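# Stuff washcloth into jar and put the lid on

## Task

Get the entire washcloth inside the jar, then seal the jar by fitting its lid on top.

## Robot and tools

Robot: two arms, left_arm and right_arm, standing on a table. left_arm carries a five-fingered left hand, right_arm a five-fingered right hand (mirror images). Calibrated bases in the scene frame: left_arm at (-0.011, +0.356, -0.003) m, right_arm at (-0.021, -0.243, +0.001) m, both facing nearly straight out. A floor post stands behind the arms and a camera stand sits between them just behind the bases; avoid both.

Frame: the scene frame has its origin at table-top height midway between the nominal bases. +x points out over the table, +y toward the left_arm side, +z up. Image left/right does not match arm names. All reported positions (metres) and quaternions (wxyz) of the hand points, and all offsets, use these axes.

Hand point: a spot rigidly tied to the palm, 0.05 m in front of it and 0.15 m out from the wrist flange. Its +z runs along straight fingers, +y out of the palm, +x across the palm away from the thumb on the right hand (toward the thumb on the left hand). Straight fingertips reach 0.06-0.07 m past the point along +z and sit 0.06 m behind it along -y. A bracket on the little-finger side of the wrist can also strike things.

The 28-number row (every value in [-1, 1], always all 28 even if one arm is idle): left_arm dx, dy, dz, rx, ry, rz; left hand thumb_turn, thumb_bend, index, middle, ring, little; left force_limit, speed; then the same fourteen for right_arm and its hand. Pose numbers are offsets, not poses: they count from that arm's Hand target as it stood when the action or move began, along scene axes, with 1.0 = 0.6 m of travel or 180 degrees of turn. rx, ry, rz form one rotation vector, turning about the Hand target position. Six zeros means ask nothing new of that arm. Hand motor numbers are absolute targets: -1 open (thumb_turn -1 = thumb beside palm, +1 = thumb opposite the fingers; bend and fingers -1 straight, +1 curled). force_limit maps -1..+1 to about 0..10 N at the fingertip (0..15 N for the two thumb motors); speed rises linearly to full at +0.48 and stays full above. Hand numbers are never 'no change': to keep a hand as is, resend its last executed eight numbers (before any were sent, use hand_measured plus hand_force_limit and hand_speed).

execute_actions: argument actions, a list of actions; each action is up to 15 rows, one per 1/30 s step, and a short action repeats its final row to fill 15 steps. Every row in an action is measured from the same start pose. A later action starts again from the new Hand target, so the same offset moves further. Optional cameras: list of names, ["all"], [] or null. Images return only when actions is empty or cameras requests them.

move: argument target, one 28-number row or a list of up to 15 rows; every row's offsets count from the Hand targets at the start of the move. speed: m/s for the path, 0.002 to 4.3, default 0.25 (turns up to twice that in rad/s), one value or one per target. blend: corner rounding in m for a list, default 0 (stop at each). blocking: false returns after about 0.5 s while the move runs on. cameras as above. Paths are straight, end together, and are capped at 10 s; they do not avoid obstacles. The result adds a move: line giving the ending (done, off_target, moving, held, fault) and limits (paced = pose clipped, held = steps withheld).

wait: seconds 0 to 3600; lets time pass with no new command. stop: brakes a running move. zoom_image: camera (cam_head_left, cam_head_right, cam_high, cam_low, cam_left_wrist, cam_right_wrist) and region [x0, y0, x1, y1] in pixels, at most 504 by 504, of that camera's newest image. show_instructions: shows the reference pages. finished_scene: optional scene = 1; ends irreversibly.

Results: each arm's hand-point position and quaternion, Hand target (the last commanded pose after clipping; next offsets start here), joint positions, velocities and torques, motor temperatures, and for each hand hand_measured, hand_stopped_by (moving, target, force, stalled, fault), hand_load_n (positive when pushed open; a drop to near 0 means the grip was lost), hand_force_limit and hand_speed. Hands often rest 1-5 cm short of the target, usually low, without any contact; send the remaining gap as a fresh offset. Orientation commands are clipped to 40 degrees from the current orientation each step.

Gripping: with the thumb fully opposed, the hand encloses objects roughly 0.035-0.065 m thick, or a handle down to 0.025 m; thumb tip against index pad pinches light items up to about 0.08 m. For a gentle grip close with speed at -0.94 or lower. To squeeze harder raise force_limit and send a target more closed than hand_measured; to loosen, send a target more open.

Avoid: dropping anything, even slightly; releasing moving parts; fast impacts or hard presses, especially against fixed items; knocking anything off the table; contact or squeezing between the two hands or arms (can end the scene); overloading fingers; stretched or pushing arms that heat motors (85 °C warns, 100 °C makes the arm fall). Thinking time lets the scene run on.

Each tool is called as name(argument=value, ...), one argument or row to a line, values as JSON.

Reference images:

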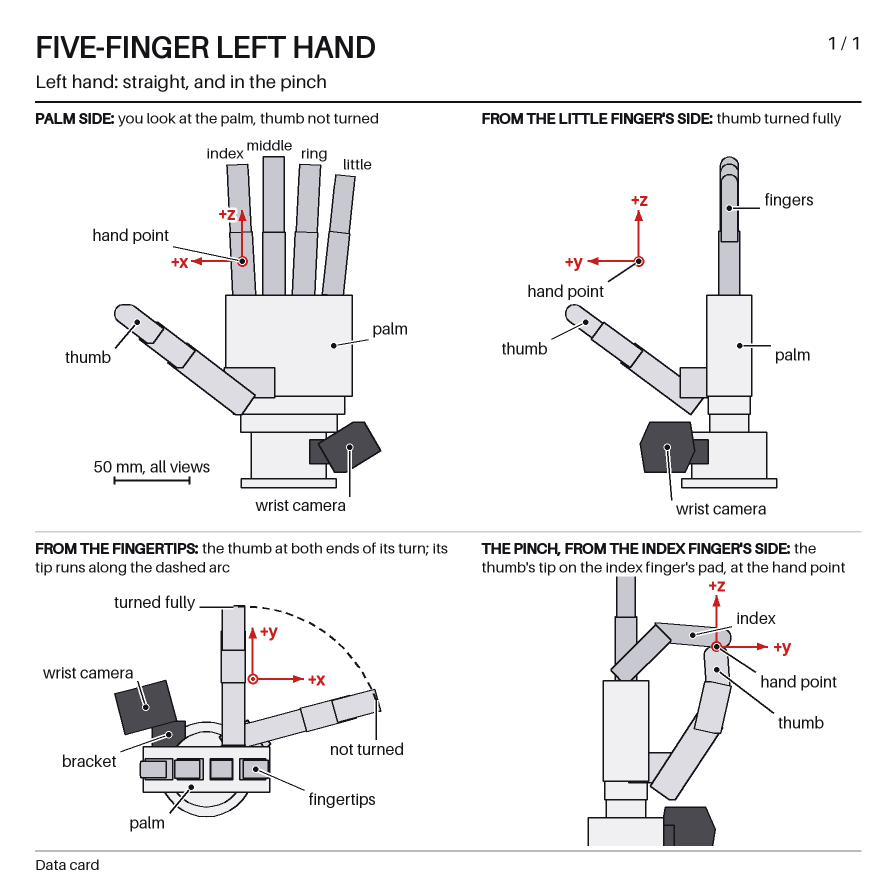

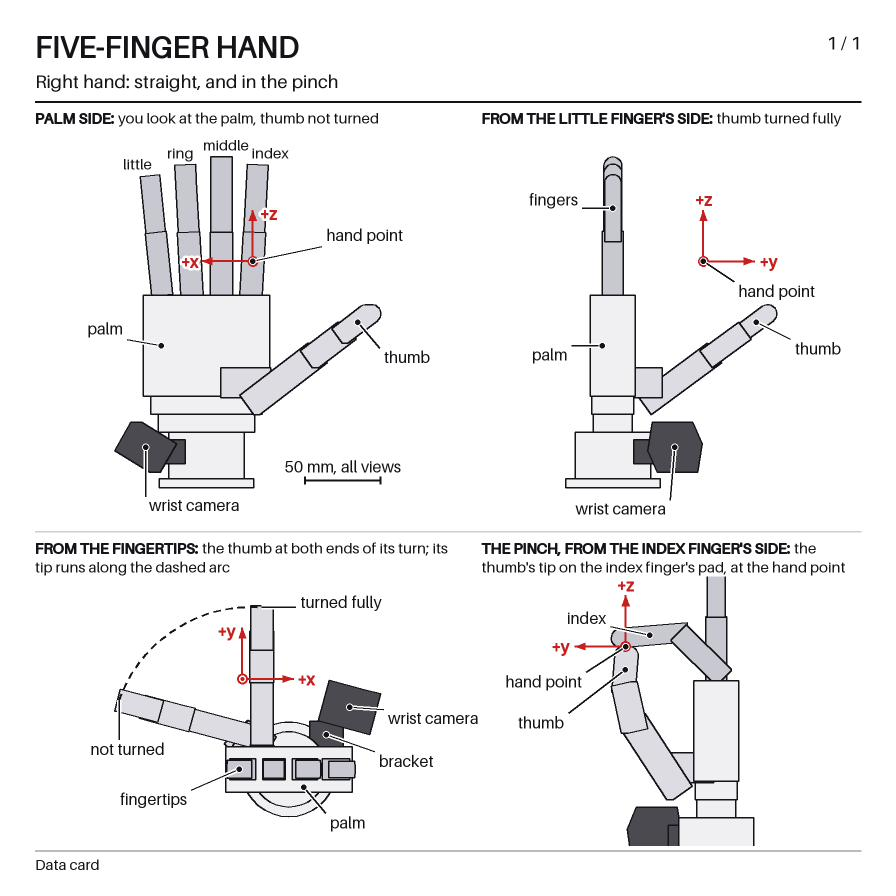

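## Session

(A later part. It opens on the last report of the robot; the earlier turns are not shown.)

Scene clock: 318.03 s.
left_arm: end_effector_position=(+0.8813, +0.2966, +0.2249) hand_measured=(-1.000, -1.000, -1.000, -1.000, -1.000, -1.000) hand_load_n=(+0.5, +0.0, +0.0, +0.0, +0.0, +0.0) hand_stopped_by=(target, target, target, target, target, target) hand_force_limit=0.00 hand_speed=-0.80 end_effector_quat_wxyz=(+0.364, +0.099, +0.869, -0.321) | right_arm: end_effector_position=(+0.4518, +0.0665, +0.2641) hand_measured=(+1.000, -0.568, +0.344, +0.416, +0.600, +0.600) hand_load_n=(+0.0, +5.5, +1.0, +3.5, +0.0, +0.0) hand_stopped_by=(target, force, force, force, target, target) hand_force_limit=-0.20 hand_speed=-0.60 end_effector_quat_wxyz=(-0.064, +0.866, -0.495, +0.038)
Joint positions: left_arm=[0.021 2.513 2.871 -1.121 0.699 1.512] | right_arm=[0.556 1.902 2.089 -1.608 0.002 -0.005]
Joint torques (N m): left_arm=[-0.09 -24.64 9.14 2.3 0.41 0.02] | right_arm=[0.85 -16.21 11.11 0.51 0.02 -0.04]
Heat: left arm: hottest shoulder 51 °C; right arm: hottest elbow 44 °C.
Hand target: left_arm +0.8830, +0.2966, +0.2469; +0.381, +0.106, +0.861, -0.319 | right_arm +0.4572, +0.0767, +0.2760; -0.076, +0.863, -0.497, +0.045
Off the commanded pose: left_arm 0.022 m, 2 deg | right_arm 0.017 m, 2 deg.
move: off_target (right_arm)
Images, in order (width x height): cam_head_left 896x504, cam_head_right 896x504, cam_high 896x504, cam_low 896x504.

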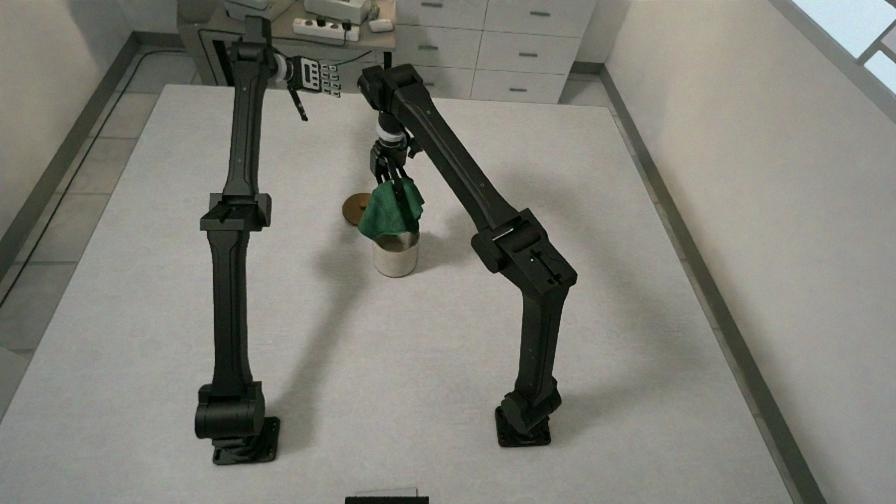

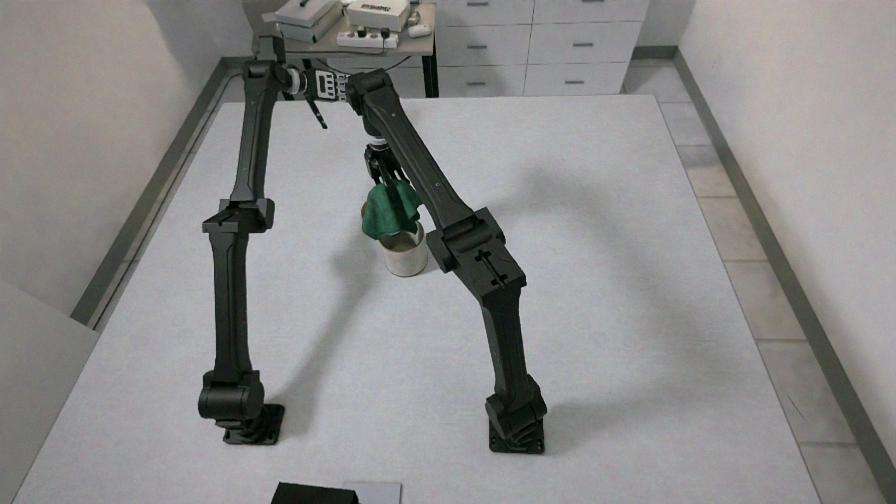

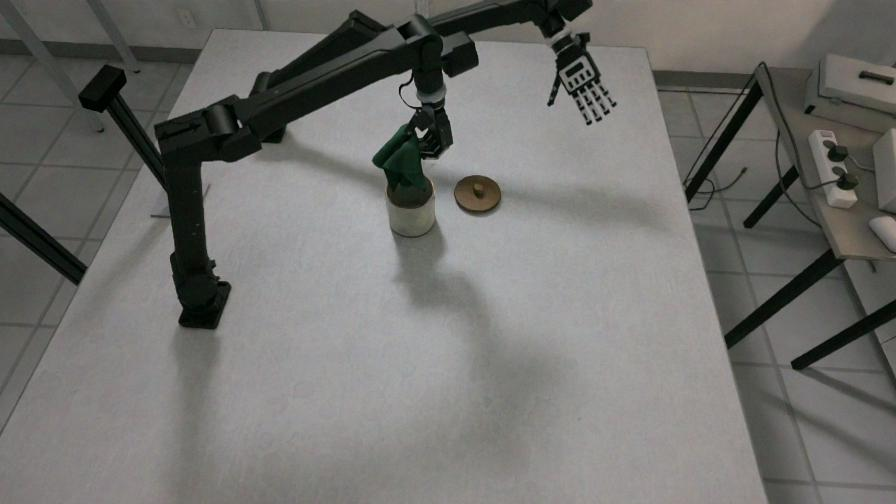

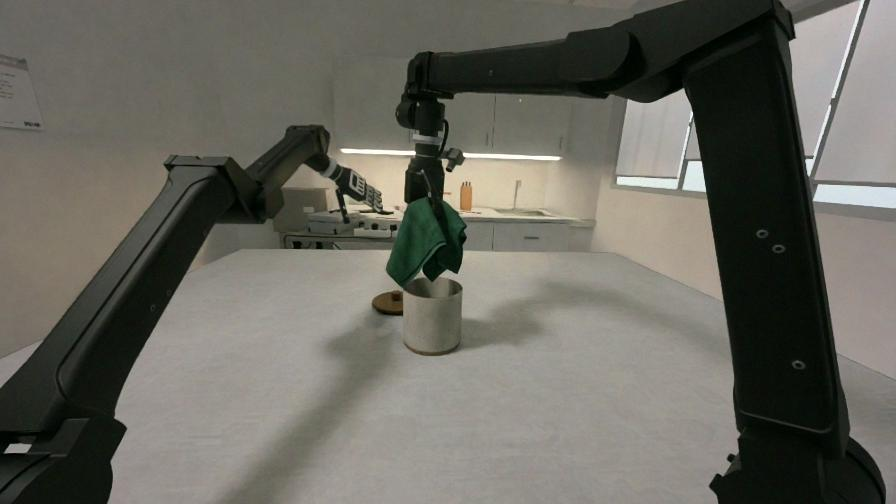

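move(
  target=[0,0,0,0,0,0,-1,-1,-1,-1,-1,-1,0,-0.8, 0.015,-0.025,-0.075,0,0,0,1,0.1,0.6,0.6,0.6,0.6,-0.2,-0.6],
  cameras=["cam_low","cam_high","cam_head_left","cam_head_right"],
  speed=0.1,
)

zoom_image(
  camera="cam_low",
  region=[370, 170, 500, 370],
)

zoom_image(
  camera="cam_head_left",
  region=[330, 140, 460, 290],
)

zoom_image(
  camera="cam_high",
  region=[340, 90, 490, 250],
)

Scene clock: 337.47 s.
left_arm: end_effector_position=(+0.8813, +0.2966, +0.2249) hand_measured=(-1.000, -1.000, -1.000, -1.000, -1.000, -1.000) hand_load_n=(+0.0, +0.0, +0.0, +0.0, +0.0, +0.0) hand_stopped_by=(target, target, target, target, target, target) hand_force_limit=0.00 hand_speed=-0.80 end_effector_quat_wxyz=(+0.364, +0.099, +0.869, -0.321) | right_arm: end_effector_position=(+0.4630, +0.0655, +0.2295) hand_measured=(+1.000, -0.568, +0.344, +0.416, +0.600, +0.600) hand_load_n=(+0.0, +5.5, +1.0, +3.0, +0.0, +0.0) hand_stopped_by=(target, force, force, force, target, target) hand_force_limit=-0.20 hand_speed=-0.60 end_effector_quat_wxyz=(-0.070, +0.863, -0.499, +0.042)
Joint positions: left_arm=[0.021 2.513 2.871 -1.121 0.699 1.512] | right_arm=[0.544 1.902 1.999 -1.503 0.001 -0.006]
Joint torques (N m): left_arm=[0.97 -25.52 9.21 2.37 0.38 -0.07] | right_arm=[-0.79 -18.26 6.97 1.51 -0.11 -0.28]
Heat: left arm: hottest shoulder 51 °C; right arm: hottest elbow 44 °C.
Hand target: left_arm +0.8830, +0.2966, +0.2469; +0.381, +0.106, +0.861, -0.319 | right_arm +0.4662, +0.0618, +0.2311; -0.076, +0.863, -0.497, +0.045
Off the commanded pose: left_arm 0.022 m, 2 deg | right_arm 0.005 m, 1 deg.
move: done
Images, in order (width x height): cam_head_left 896x504, cam_head_right 896x504, cam_high 896x504, cam_low 896x504.

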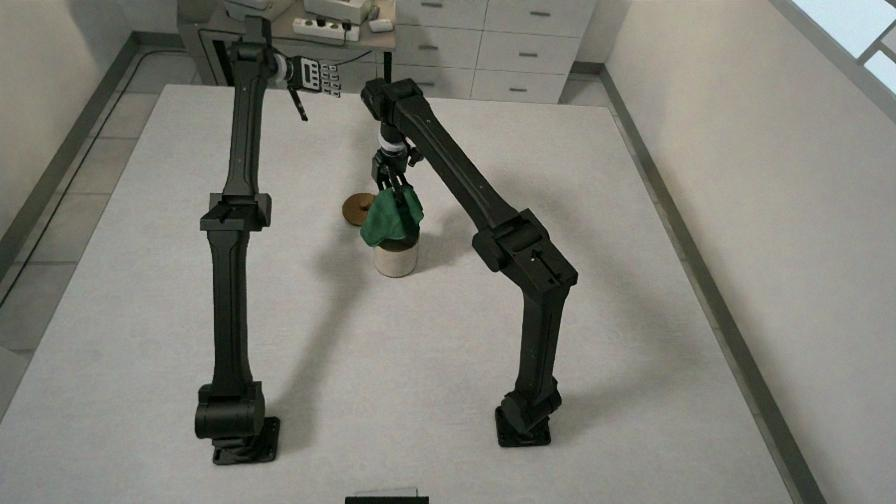

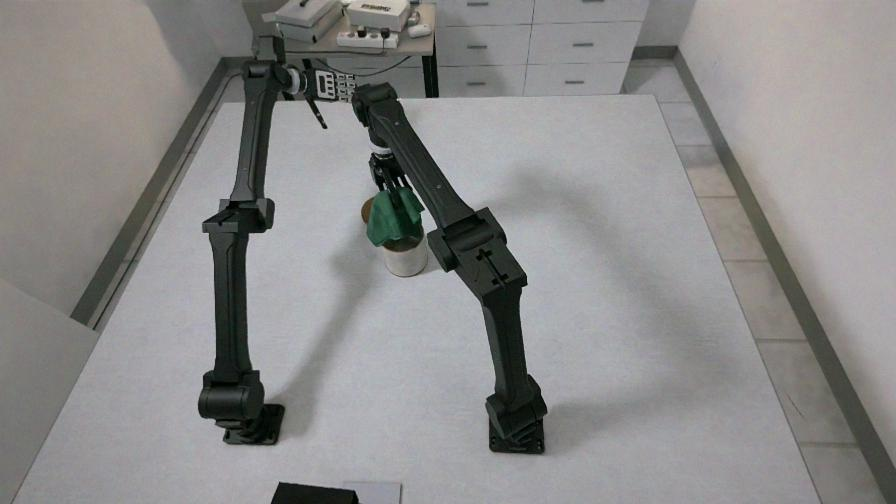

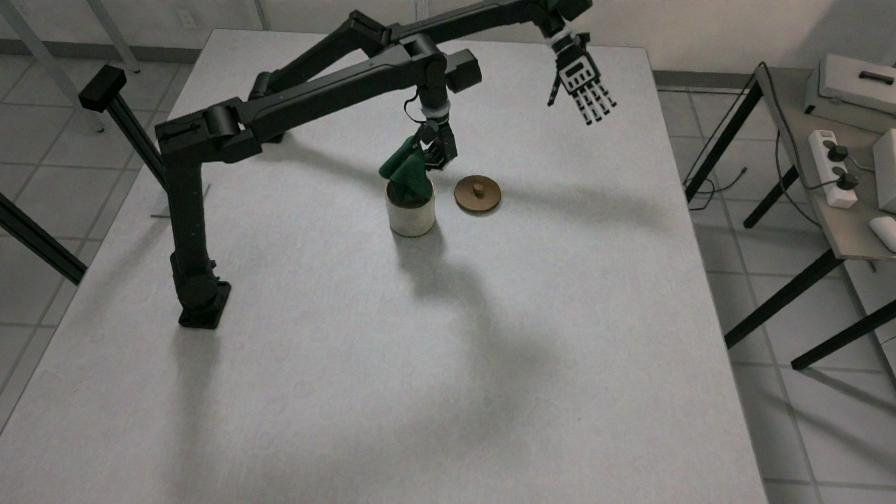

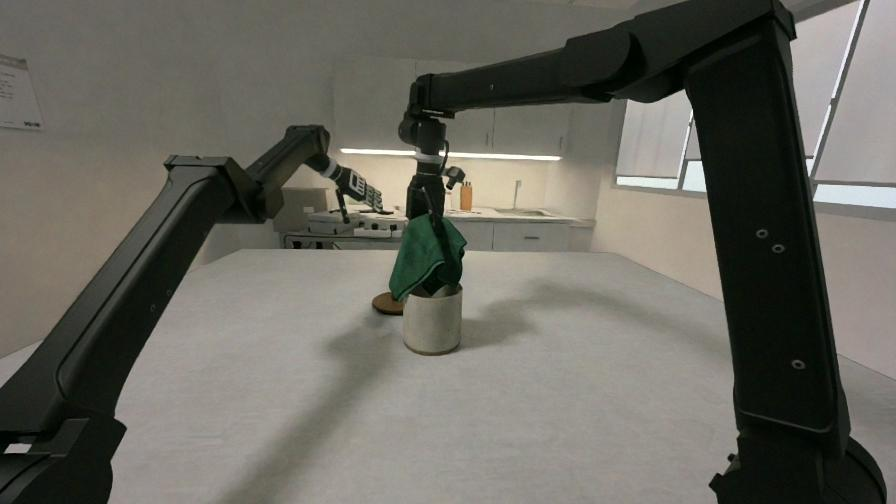

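Scaled by 2.520 from the camera's image (finer frame: 1280x720).

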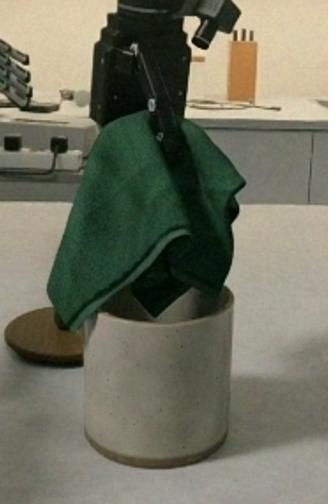

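Scaled by 3.360 from the camera's image (finer frame: 1280x720).

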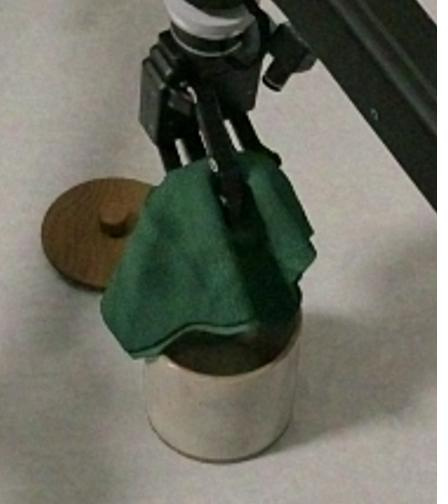

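Scaled by 3.150 from the camera's image (finer frame: 1280x720).

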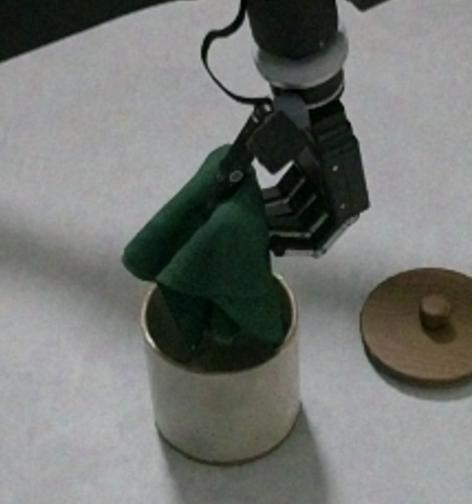

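move(
  target=[
    [0,0,0,0,0,0,-1,-1,-1,-1,-1,-1,0,-0.8, 0.0,-0.01,0.10,0,0,0,1,0.1,0.6,0.6,0.6,0.6,-0.2,-0.6],
    [0,0,0,0,0,0,-1,-1,-1,-1,-1,-1,0,-0.8, 0.0,-0.065,0.10,0,0,0,1,0.1,0.6,0.6,0.6,0.6,-0.2,-0.6],
  ],
  cameras=["cam_low","cam_high","cam_head_left","cam_head_right"],
  speed=0.1,
)

zoom_image(
  camera="cam_low",
  region=[370, 170, 500, 370],
)

zoom_image(
  camera="cam_head_left",
  region=[330, 140, 460, 290],
)

zoom_image(
  camera="cam_high",
  region=[340, 90, 490, 250],
)

Scene clock: 353.07 s.
left_arm: end_effector_position=(+0.8813, +0.2966, +0.2249) hand_measured=(-1.000, -1.000, -1.000, -1.000, -1.000, -1.000) hand_load_n=(+0.0, +0.0, -0.5, +0.0, +0.0, +0.0) hand_stopped_by=(target, target, target, target, target, target) hand_force_limit=0.00 hand_speed=-0.80 end_effector_quat_wxyz=(+0.364, +0.099, +0.869, -0.321) | right_arm: end_effector_position=(+0.4679, +0.0249, +0.2799) hand_measured=(+1.000, -0.568, +0.344, +0.416, +0.600, +0.600) hand_load_n=(+0.0, +5.5, +1.0, +3.0, +0.0, +0.0) hand_stopped_by=(target, force, force, force, target, target) hand_force_limit=-0.20 hand_speed=-0.60 end_effector_quat_wxyz=(-0.063, +0.861, -0.504, +0.037)
Joint positions: left_arm=[0.021 2.513 2.871 -1.121 0.699 1.512] | right_arm=[0.479 1.896 2.122 -1.65 -0.009 -0.06]
Joint torques (N m): left_arm=[-0.38 -25.41 9.05 2.26 0.41 0] | right_arm=[0.15 -19.49 6.78 1.4 -0.12 -0.3]
Heat: left arm: hottest shoulder 51 °C; right arm: hottest elbow 42 °C.
Hand target: left_arm +0.8830, +0.2966, +0.2469; +0.381, +0.106, +0.861, -0.319 | right_arm +0.4662, +0.0228, +0.2910; -0.076, +0.863, -0.497, +0.045
Off the commanded pose: left_arm 0.022 m, 2 deg | right_arm 0.011 m, 2 deg.
move: off_target (right_arm)
Images, in order (width x height): cam_head_left 896x504, cam_head_right 896x504, cam_high 896x504, cam_low 896x504.

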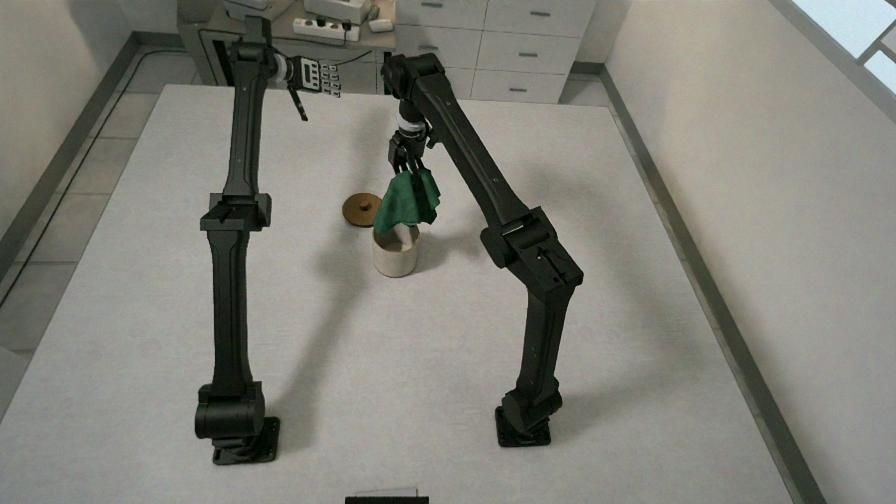

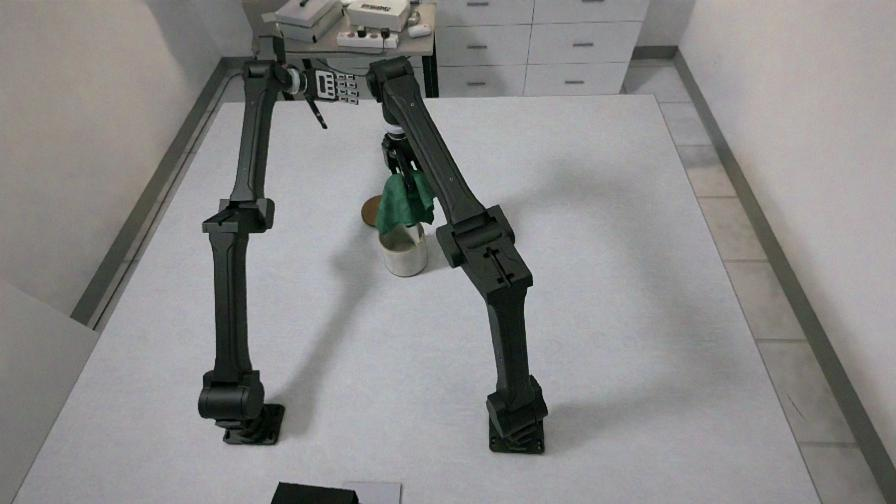

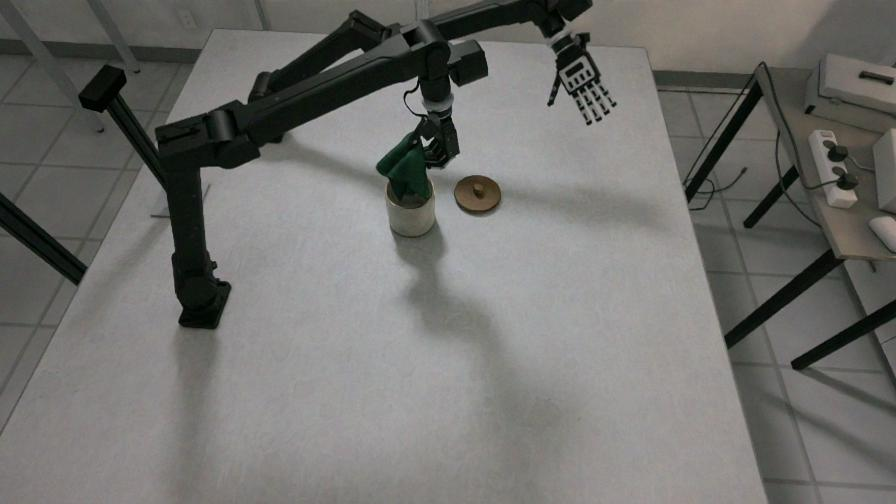

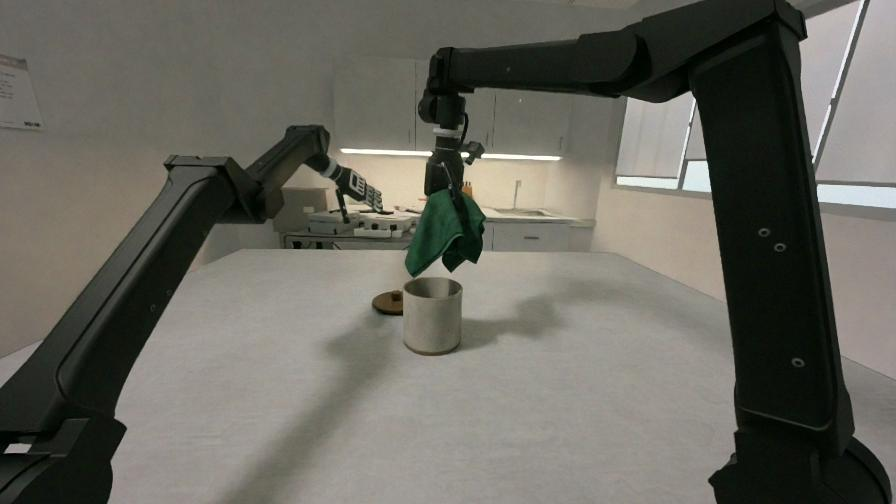

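Scaled by 2.520 from the camera's image (finer frame: 1280x720).

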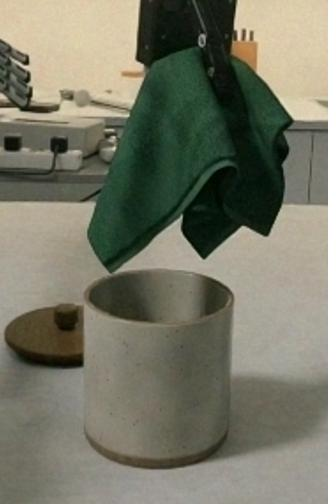

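Scaled by 3.360 from the camera's image (finer frame: 1280x720).

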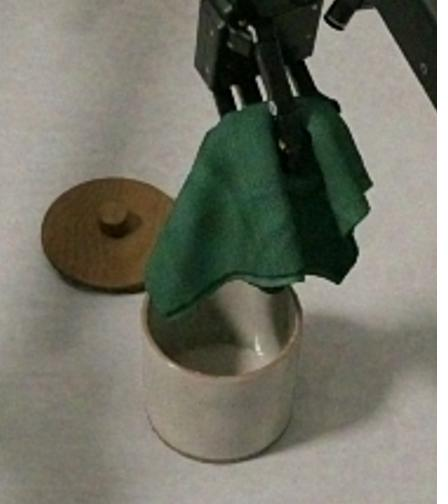

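Scaled by 3.150 from the camera's image (finer frame: 1280x720).

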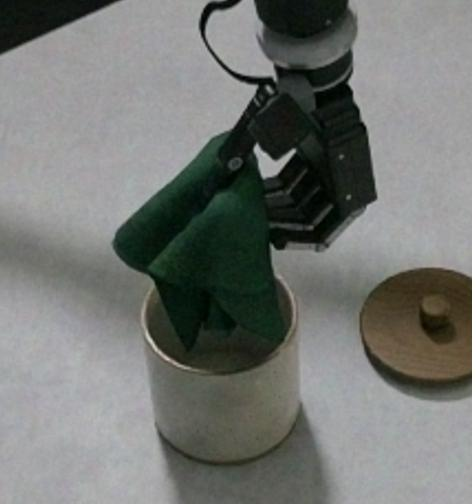

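move(
  target=[
    [0,0,0,0,0,0,-1,-1,-1,-1,-1,-1,0,-0.8, 0.0,0.008,-0.085,0,0,0,1,0.1,0.6,0.6,0.6,0.6,-0.2,-0.6],
    [0,0,0,0,0,0,-1,-1,-1,-1,-1,-1,0,-0.8, 0.0,0.06,-0.12,0,0,0,1,0.1,0.6,0.6,0.6,0.6,-0.2,-0.6],
  ],
  cameras=["cam_low","cam_high","cam_head_left","cam_head_right"],
  speed=0.1,
)

zoom_image(
  camera="cam_low",
  region=[370, 170, 500, 370],
)

zoom_image(
  camera="cam_head_left",
  region=[330, 140, 460, 290],
)

zoom_image(
  camera="cam_high",
  region=[340, 90, 490, 250],
)

Scene clock: 366.30 s.
left_arm: end_effector_position=(+0.8813, +0.2966, +0.2249) hand_measured=(-1.000, -1.000, -1.000, -1.000, -1.000, -1.000) hand_load_n=(+0.0, +0.0, +0.0, +0.0, +0.0, +0.0) hand_stopped_by=(target, target, target, target, target, target) hand_force_limit=0.00 hand_speed=-0.80 end_effector_quat_wxyz=(+0.364, +0.099, +0.869, -0.321) | right_arm: end_effector_position=(+0.4636, +0.0554, +0.2291) hand_measured=(+1.000, -0.568, +0.344, +0.416, +0.600, +0.600) hand_load_n=(+0.0, +5.5, +1.0, +3.0, +0.0, +0.0) hand_stopped_by=(target, force, force, force, target, target) hand_force_limit=-0.20 hand_speed=-0.60 end_effector_quat_wxyz=(-0.079, +0.867, -0.491, +0.047)
Joint positions: left_arm=[0.021 2.513 2.871 -1.121 0.699 1.512] | right_arm=[0.53 1.873 1.955 -1.468 -0.004 -0.039]
Joint torques (N m): left_arm=[0.91 -25.05 9.03 2.35 0.42 0.05] | right_arm=[-0.15 -16.03 7.04 1.55 0.01 -0.03]
Heat: left arm: hottest shoulder 51 °C; right arm: hottest elbow 40 °C.
Hand target: left_arm +0.8830, +0.2966, +0.2469; +0.381, +0.106, +0.861, -0.319 | right_arm +0.4663, +0.0586, +0.2190; -0.076, +0.863, -0.497, +0.045
Off the commanded pose: left_arm 0.022 m, 2 deg | right_arm 0.011 m, 1 deg.
move: off_target (right_arm)
Images, in order (width x height): cam_head_left 896x504, cam_head_right 896x504, cam_high 896x504, cam_low 896x504.

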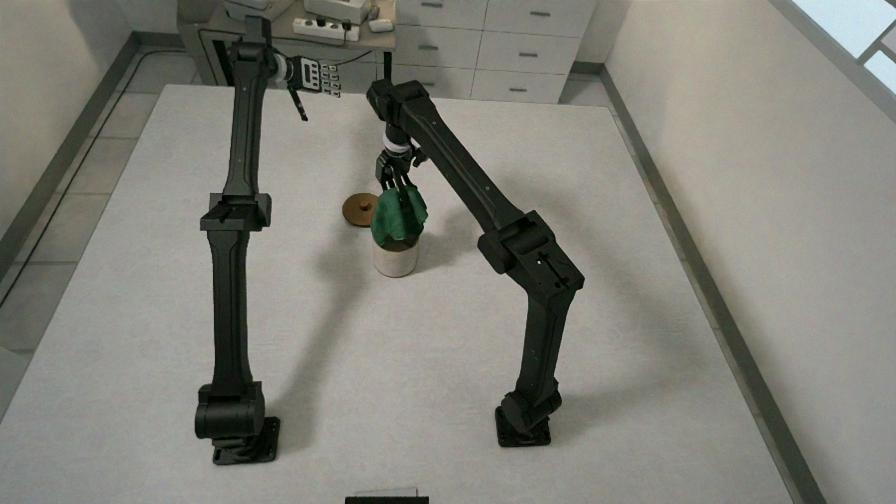

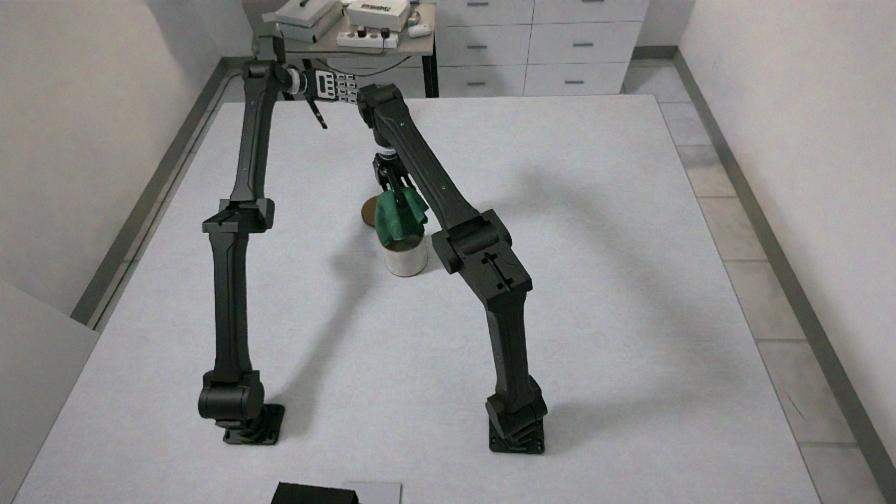

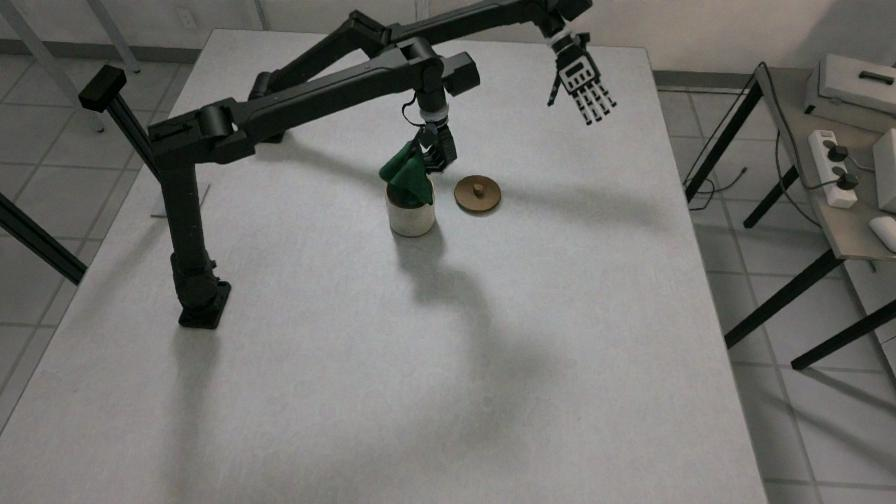

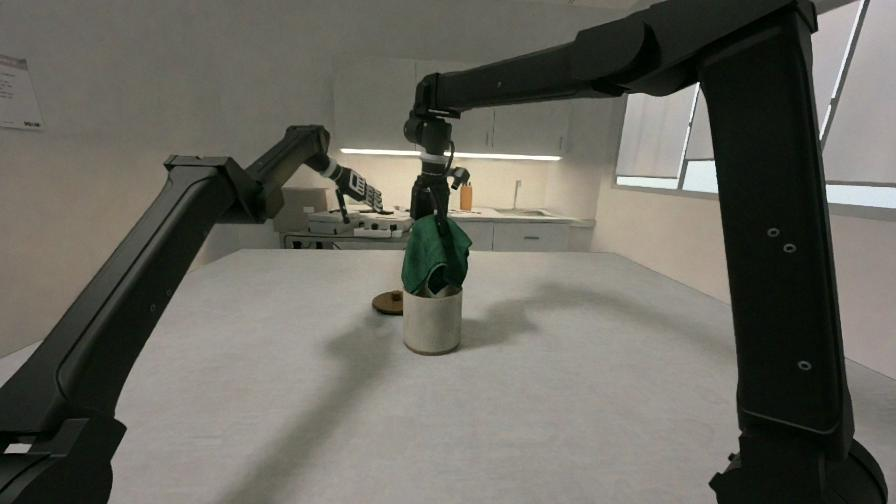

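Scaled by 2.520 from the camera's image (finer frame: 1280x720).

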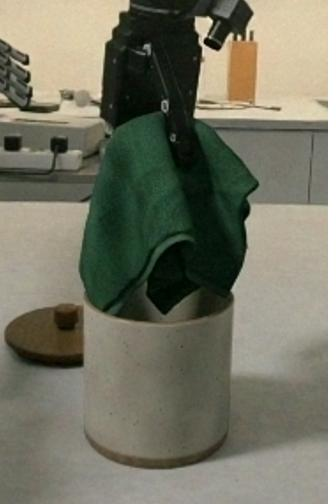

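Scaled by 3.360 from the camera's image (finer frame: 1280x720).

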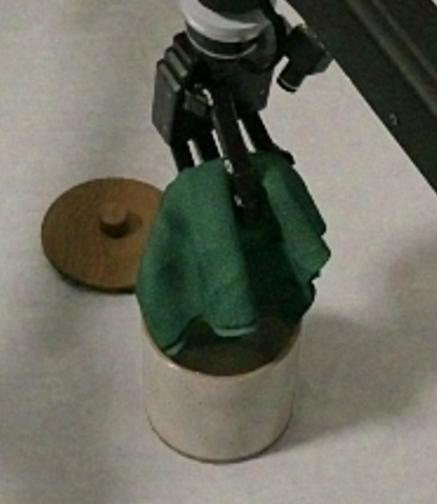

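Scaled by 3.150 from the camera's image (finer frame: 1280x720).

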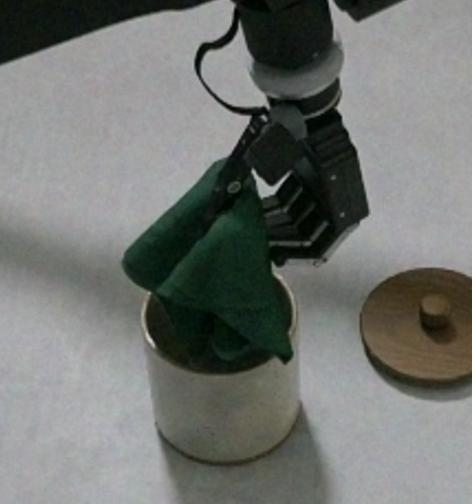

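move(
  target=[0,0,0,0,0,0,-1,-1,-1,-1,-1,-1,0,-0.8, 0.004,0.018,-0.065,0,0,0,1,0.1,0.6,0.6,0.6,0.6,-0.2,-0.6],
  cameras=["cam_low","cam_high","cam_head_left","cam_right_wrist"],
  speed=0.08,
)

zoom_image(
  camera="cam_low",
  region=[370, 170, 500, 370],
)

zoom_image(
  camera="cam_head_left",
  region=[330, 140, 460, 290],
)

zoom_image(
  camera="cam_high",
  region=[340, 90, 490, 250],
)

Scene clock: 379.83 s.
left_arm: end_effector_position=(+0.8813, +0.2966, +0.2249) hand_measured=(-1.000, -1.000, -1.000, -1.000, -1.000, -1.000) hand_load_n=(+0.0, +0.0, +0.0, +0.0, +0.0, +0.0) hand_stopped_by=(target, target, target, target, target, target) hand_force_limit=0.00 hand_speed=-0.80 end_effector_quat_wxyz=(+0.364, +0.099, +0.869, -0.321) | right_arm: end_effector_position=(+0.4685, +0.0628, +0.1900) hand_measured=(+1.000, -0.568, +0.344, +0.416, +0.600, +0.600) hand_load_n=(+0.0, +5.5, +1.0, +3.0, +0.5, +0.0) hand_stopped_by=(target, force, force, force, target, target) hand_force_limit=-0.20 hand_speed=-0.60 end_effector_quat_wxyz=(-0.079, +0.865, -0.494, +0.047)
Joint positions: left_arm=[0.021 2.513 2.871 -1.121 0.699 1.512] | right_arm=[0.537 1.892 1.881 -1.376 -0.001 -0.025]
Joint torques (N m): left_arm=[-0.32 -23.88 9.1 2.1 0.46 0.03] | right_arm=[0.73 -16.32 7.16 1.55 0.03 -0.03]
Heat: left arm: hottest shoulder 52 °C; right arm: hottest elbow 39 °C.
Hand target: left_arm +0.8830, +0.2966, +0.2469; +0.381, +0.106, +0.861, -0.319 | right_arm +0.4686, +0.0695, +0.1801; -0.076, +0.863, -0.497, +0.045
Off the commanded pose: left_arm 0.022 m, 2 deg | right_arm 0.012 m, 1 deg.
move: off_target (right_arm)
Images, in order (width x height): cam_head_left 896x504, cam_high 896x504, cam_low 896x504, cam_right_wrist 616x616.

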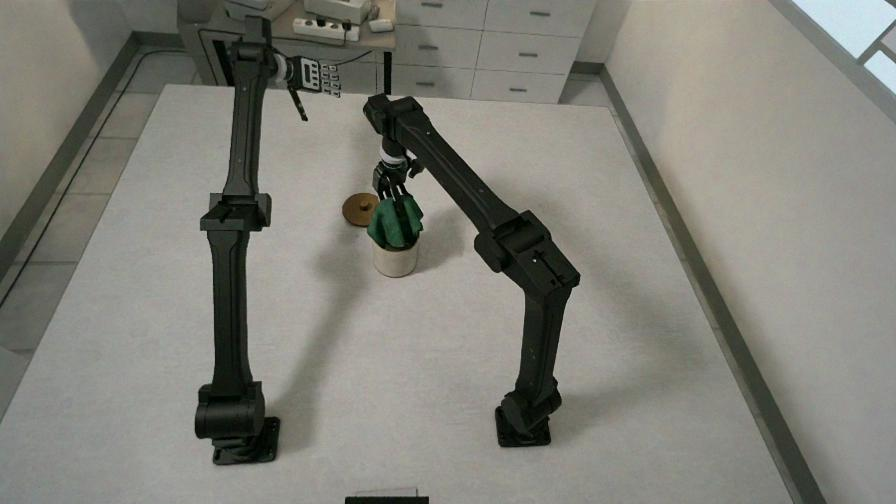

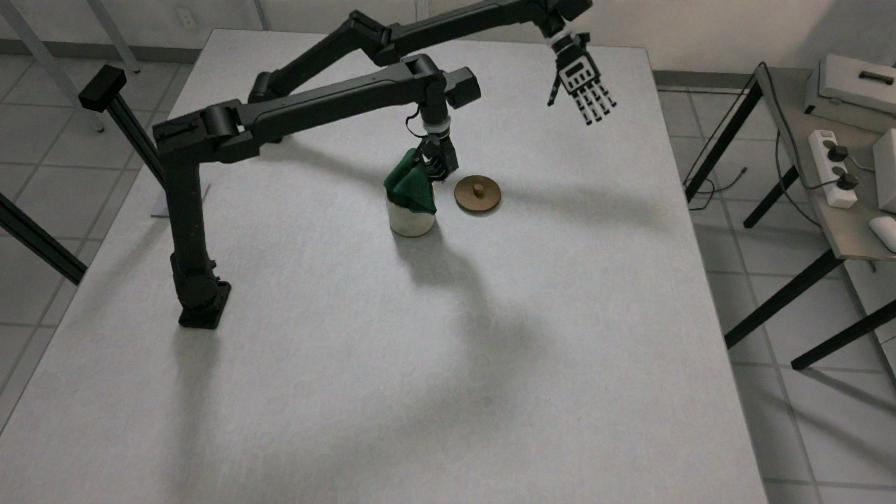

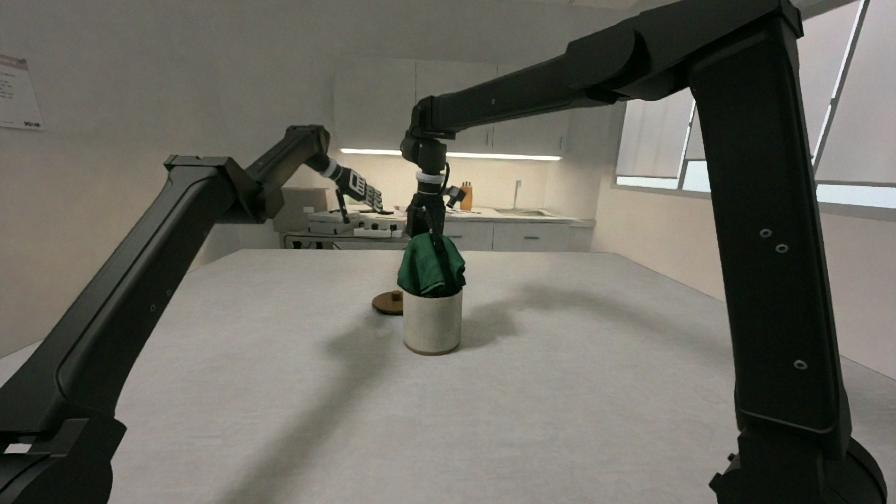

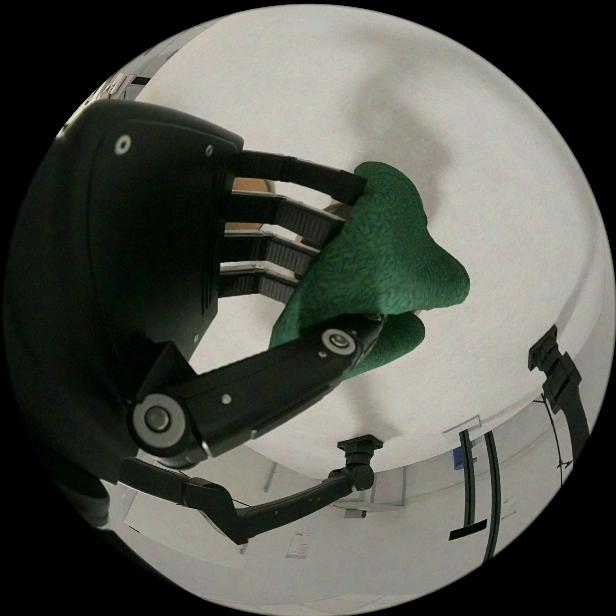

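Scaled by 2.520 from the camera's image (finer frame: 1280x720).

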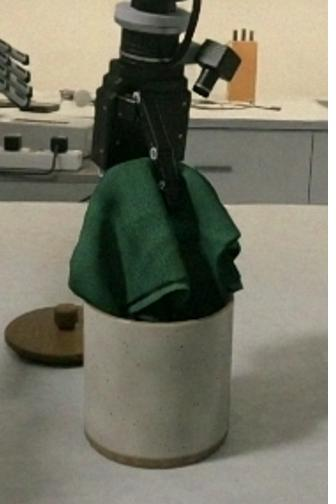

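Scaled by 3.360 from the camera's image (finer frame: 1280x720).

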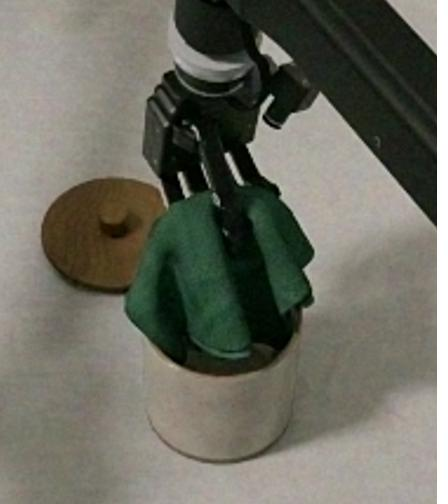

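Scaled by 3.150 from the camera's image (finer frame: 1280x720).

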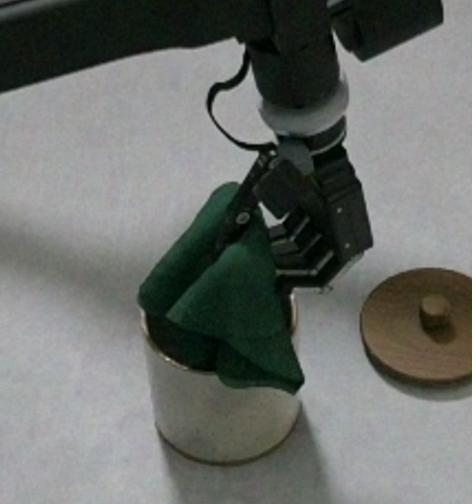

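move(
  target=[
    [0,0,0,0,0,0,-1,-1,-1,-1,-1,-1,0,-0.8, 0.0,0.0,0.055,0,0,0,1,0.1,0.6,0.6,0.6,0.6,-0.2,-0.6],
    [0,0,0,0,0,0,-1,-1,-1,-1,-1,-1,0,-0.8, -0.01,0.05,0.06,0,0,0,1,0.1,0.6,0.6,0.6,0.6,-0.2,-0.6],
  ],
  cameras=["cam_low","cam_high","cam_head_left"],
  speed=0.1,
)

zoom_image(
  camera="cam_low",
  region=[370, 170, 500, 370],
)

zoom_image(
  camera="cam_high",
  region=[340, 90, 490, 250],
)

Scene clock: 392.03 s.
left_arm: end_effector_position=(+0.8813, +0.2966, +0.2249) hand_measured=(-1.000, -1.000, -1.000, -1.000, -1.000, -1.000) hand_load_n=(+0.0, +0.0, +0.0, +0.0, +0.0, +0.0) hand_stopped_by=(target, target, target, target, target, target) hand_force_limit=0.00 hand_speed=-0.80 end_effector_quat_wxyz=(+0.364, +0.099, +0.869, -0.321) | right_arm: end_effector_position=(+0.4519, +0.0917, +0.2065) hand_measured=(+1.000, -0.568, +0.344, +0.416, +0.600, +0.600) hand_load_n=(-0.5, +5.5, +1.0, +3.0, +0.0, +0.0) hand_stopped_by=(target, force, force, force, target, target) hand_force_limit=-0.20 hand_speed=-0.60 end_effector_quat_wxyz=(-0.066, +0.868, -0.490, +0.039)
Joint positions: left_arm=[0.021 2.513 2.871 -1.121 0.699 1.512] | right_arm=[0.592 1.921 1.965 -1.462 0.007 0.021]
Joint torques (N m): left_arm=[-0.15 -25.47 8.98 2.29 0.43 0.02] | right_arm=[-0.56 -16.32 11.37 0.46 0.01 -0.03]
Heat: left arm: hottest shoulder 52 °C; right arm: hottest elbow 39 °C.
Hand target: left_arm +0.8830, +0.2966, +0.2469; +0.381, +0.106, +0.861, -0.319 | right_arm +0.4626, +0.0994, +0.2160; -0.076, +0.863, -0.497, +0.045
Off the commanded pose: left_arm 0.022 m, 2 deg | right_arm 0.016 m, 2 deg.
move: off_target (right_arm)
Images, in order (width x height): cam_head_left 896x504, cam_high 896x504, cam_low 896x504.

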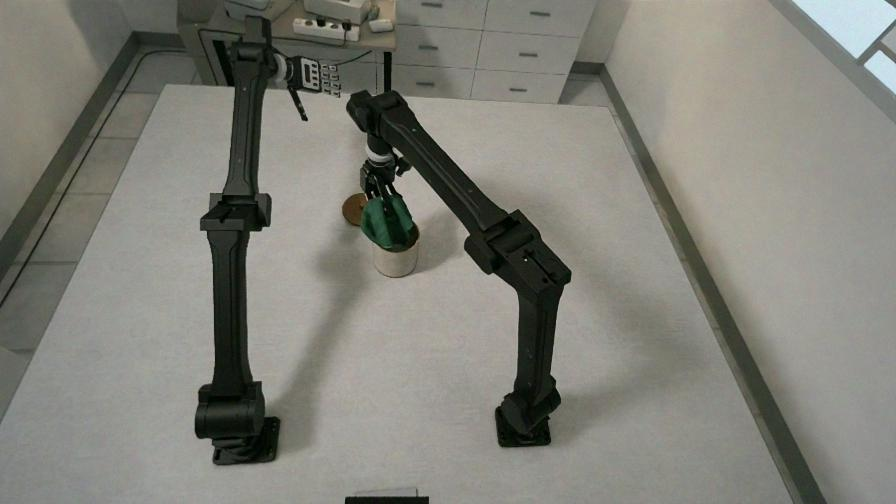

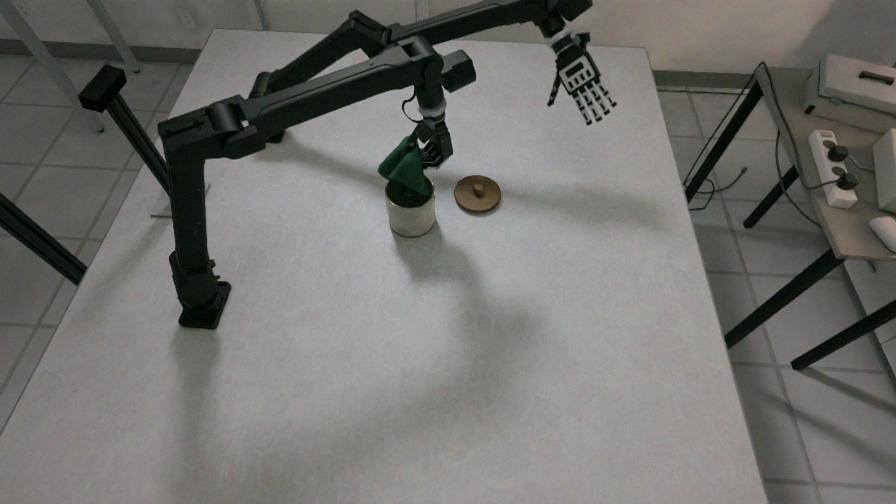

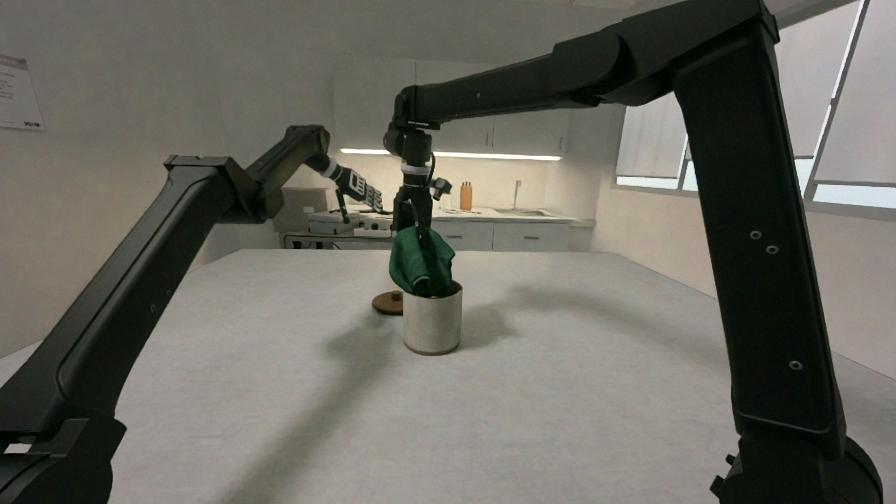

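Scaled by 2.520 from the camera's image (finer frame: 1280x720).

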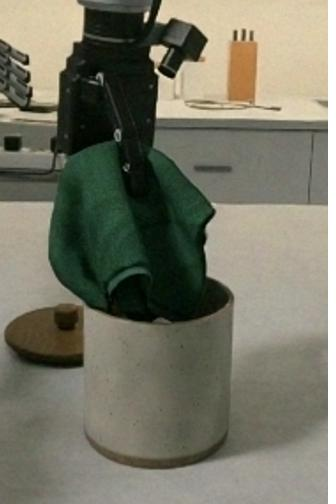

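Scaled by 3.150 from the camera's image (finer frame: 1280x720).

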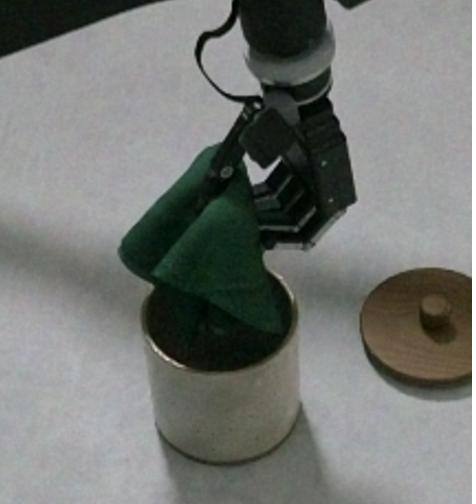

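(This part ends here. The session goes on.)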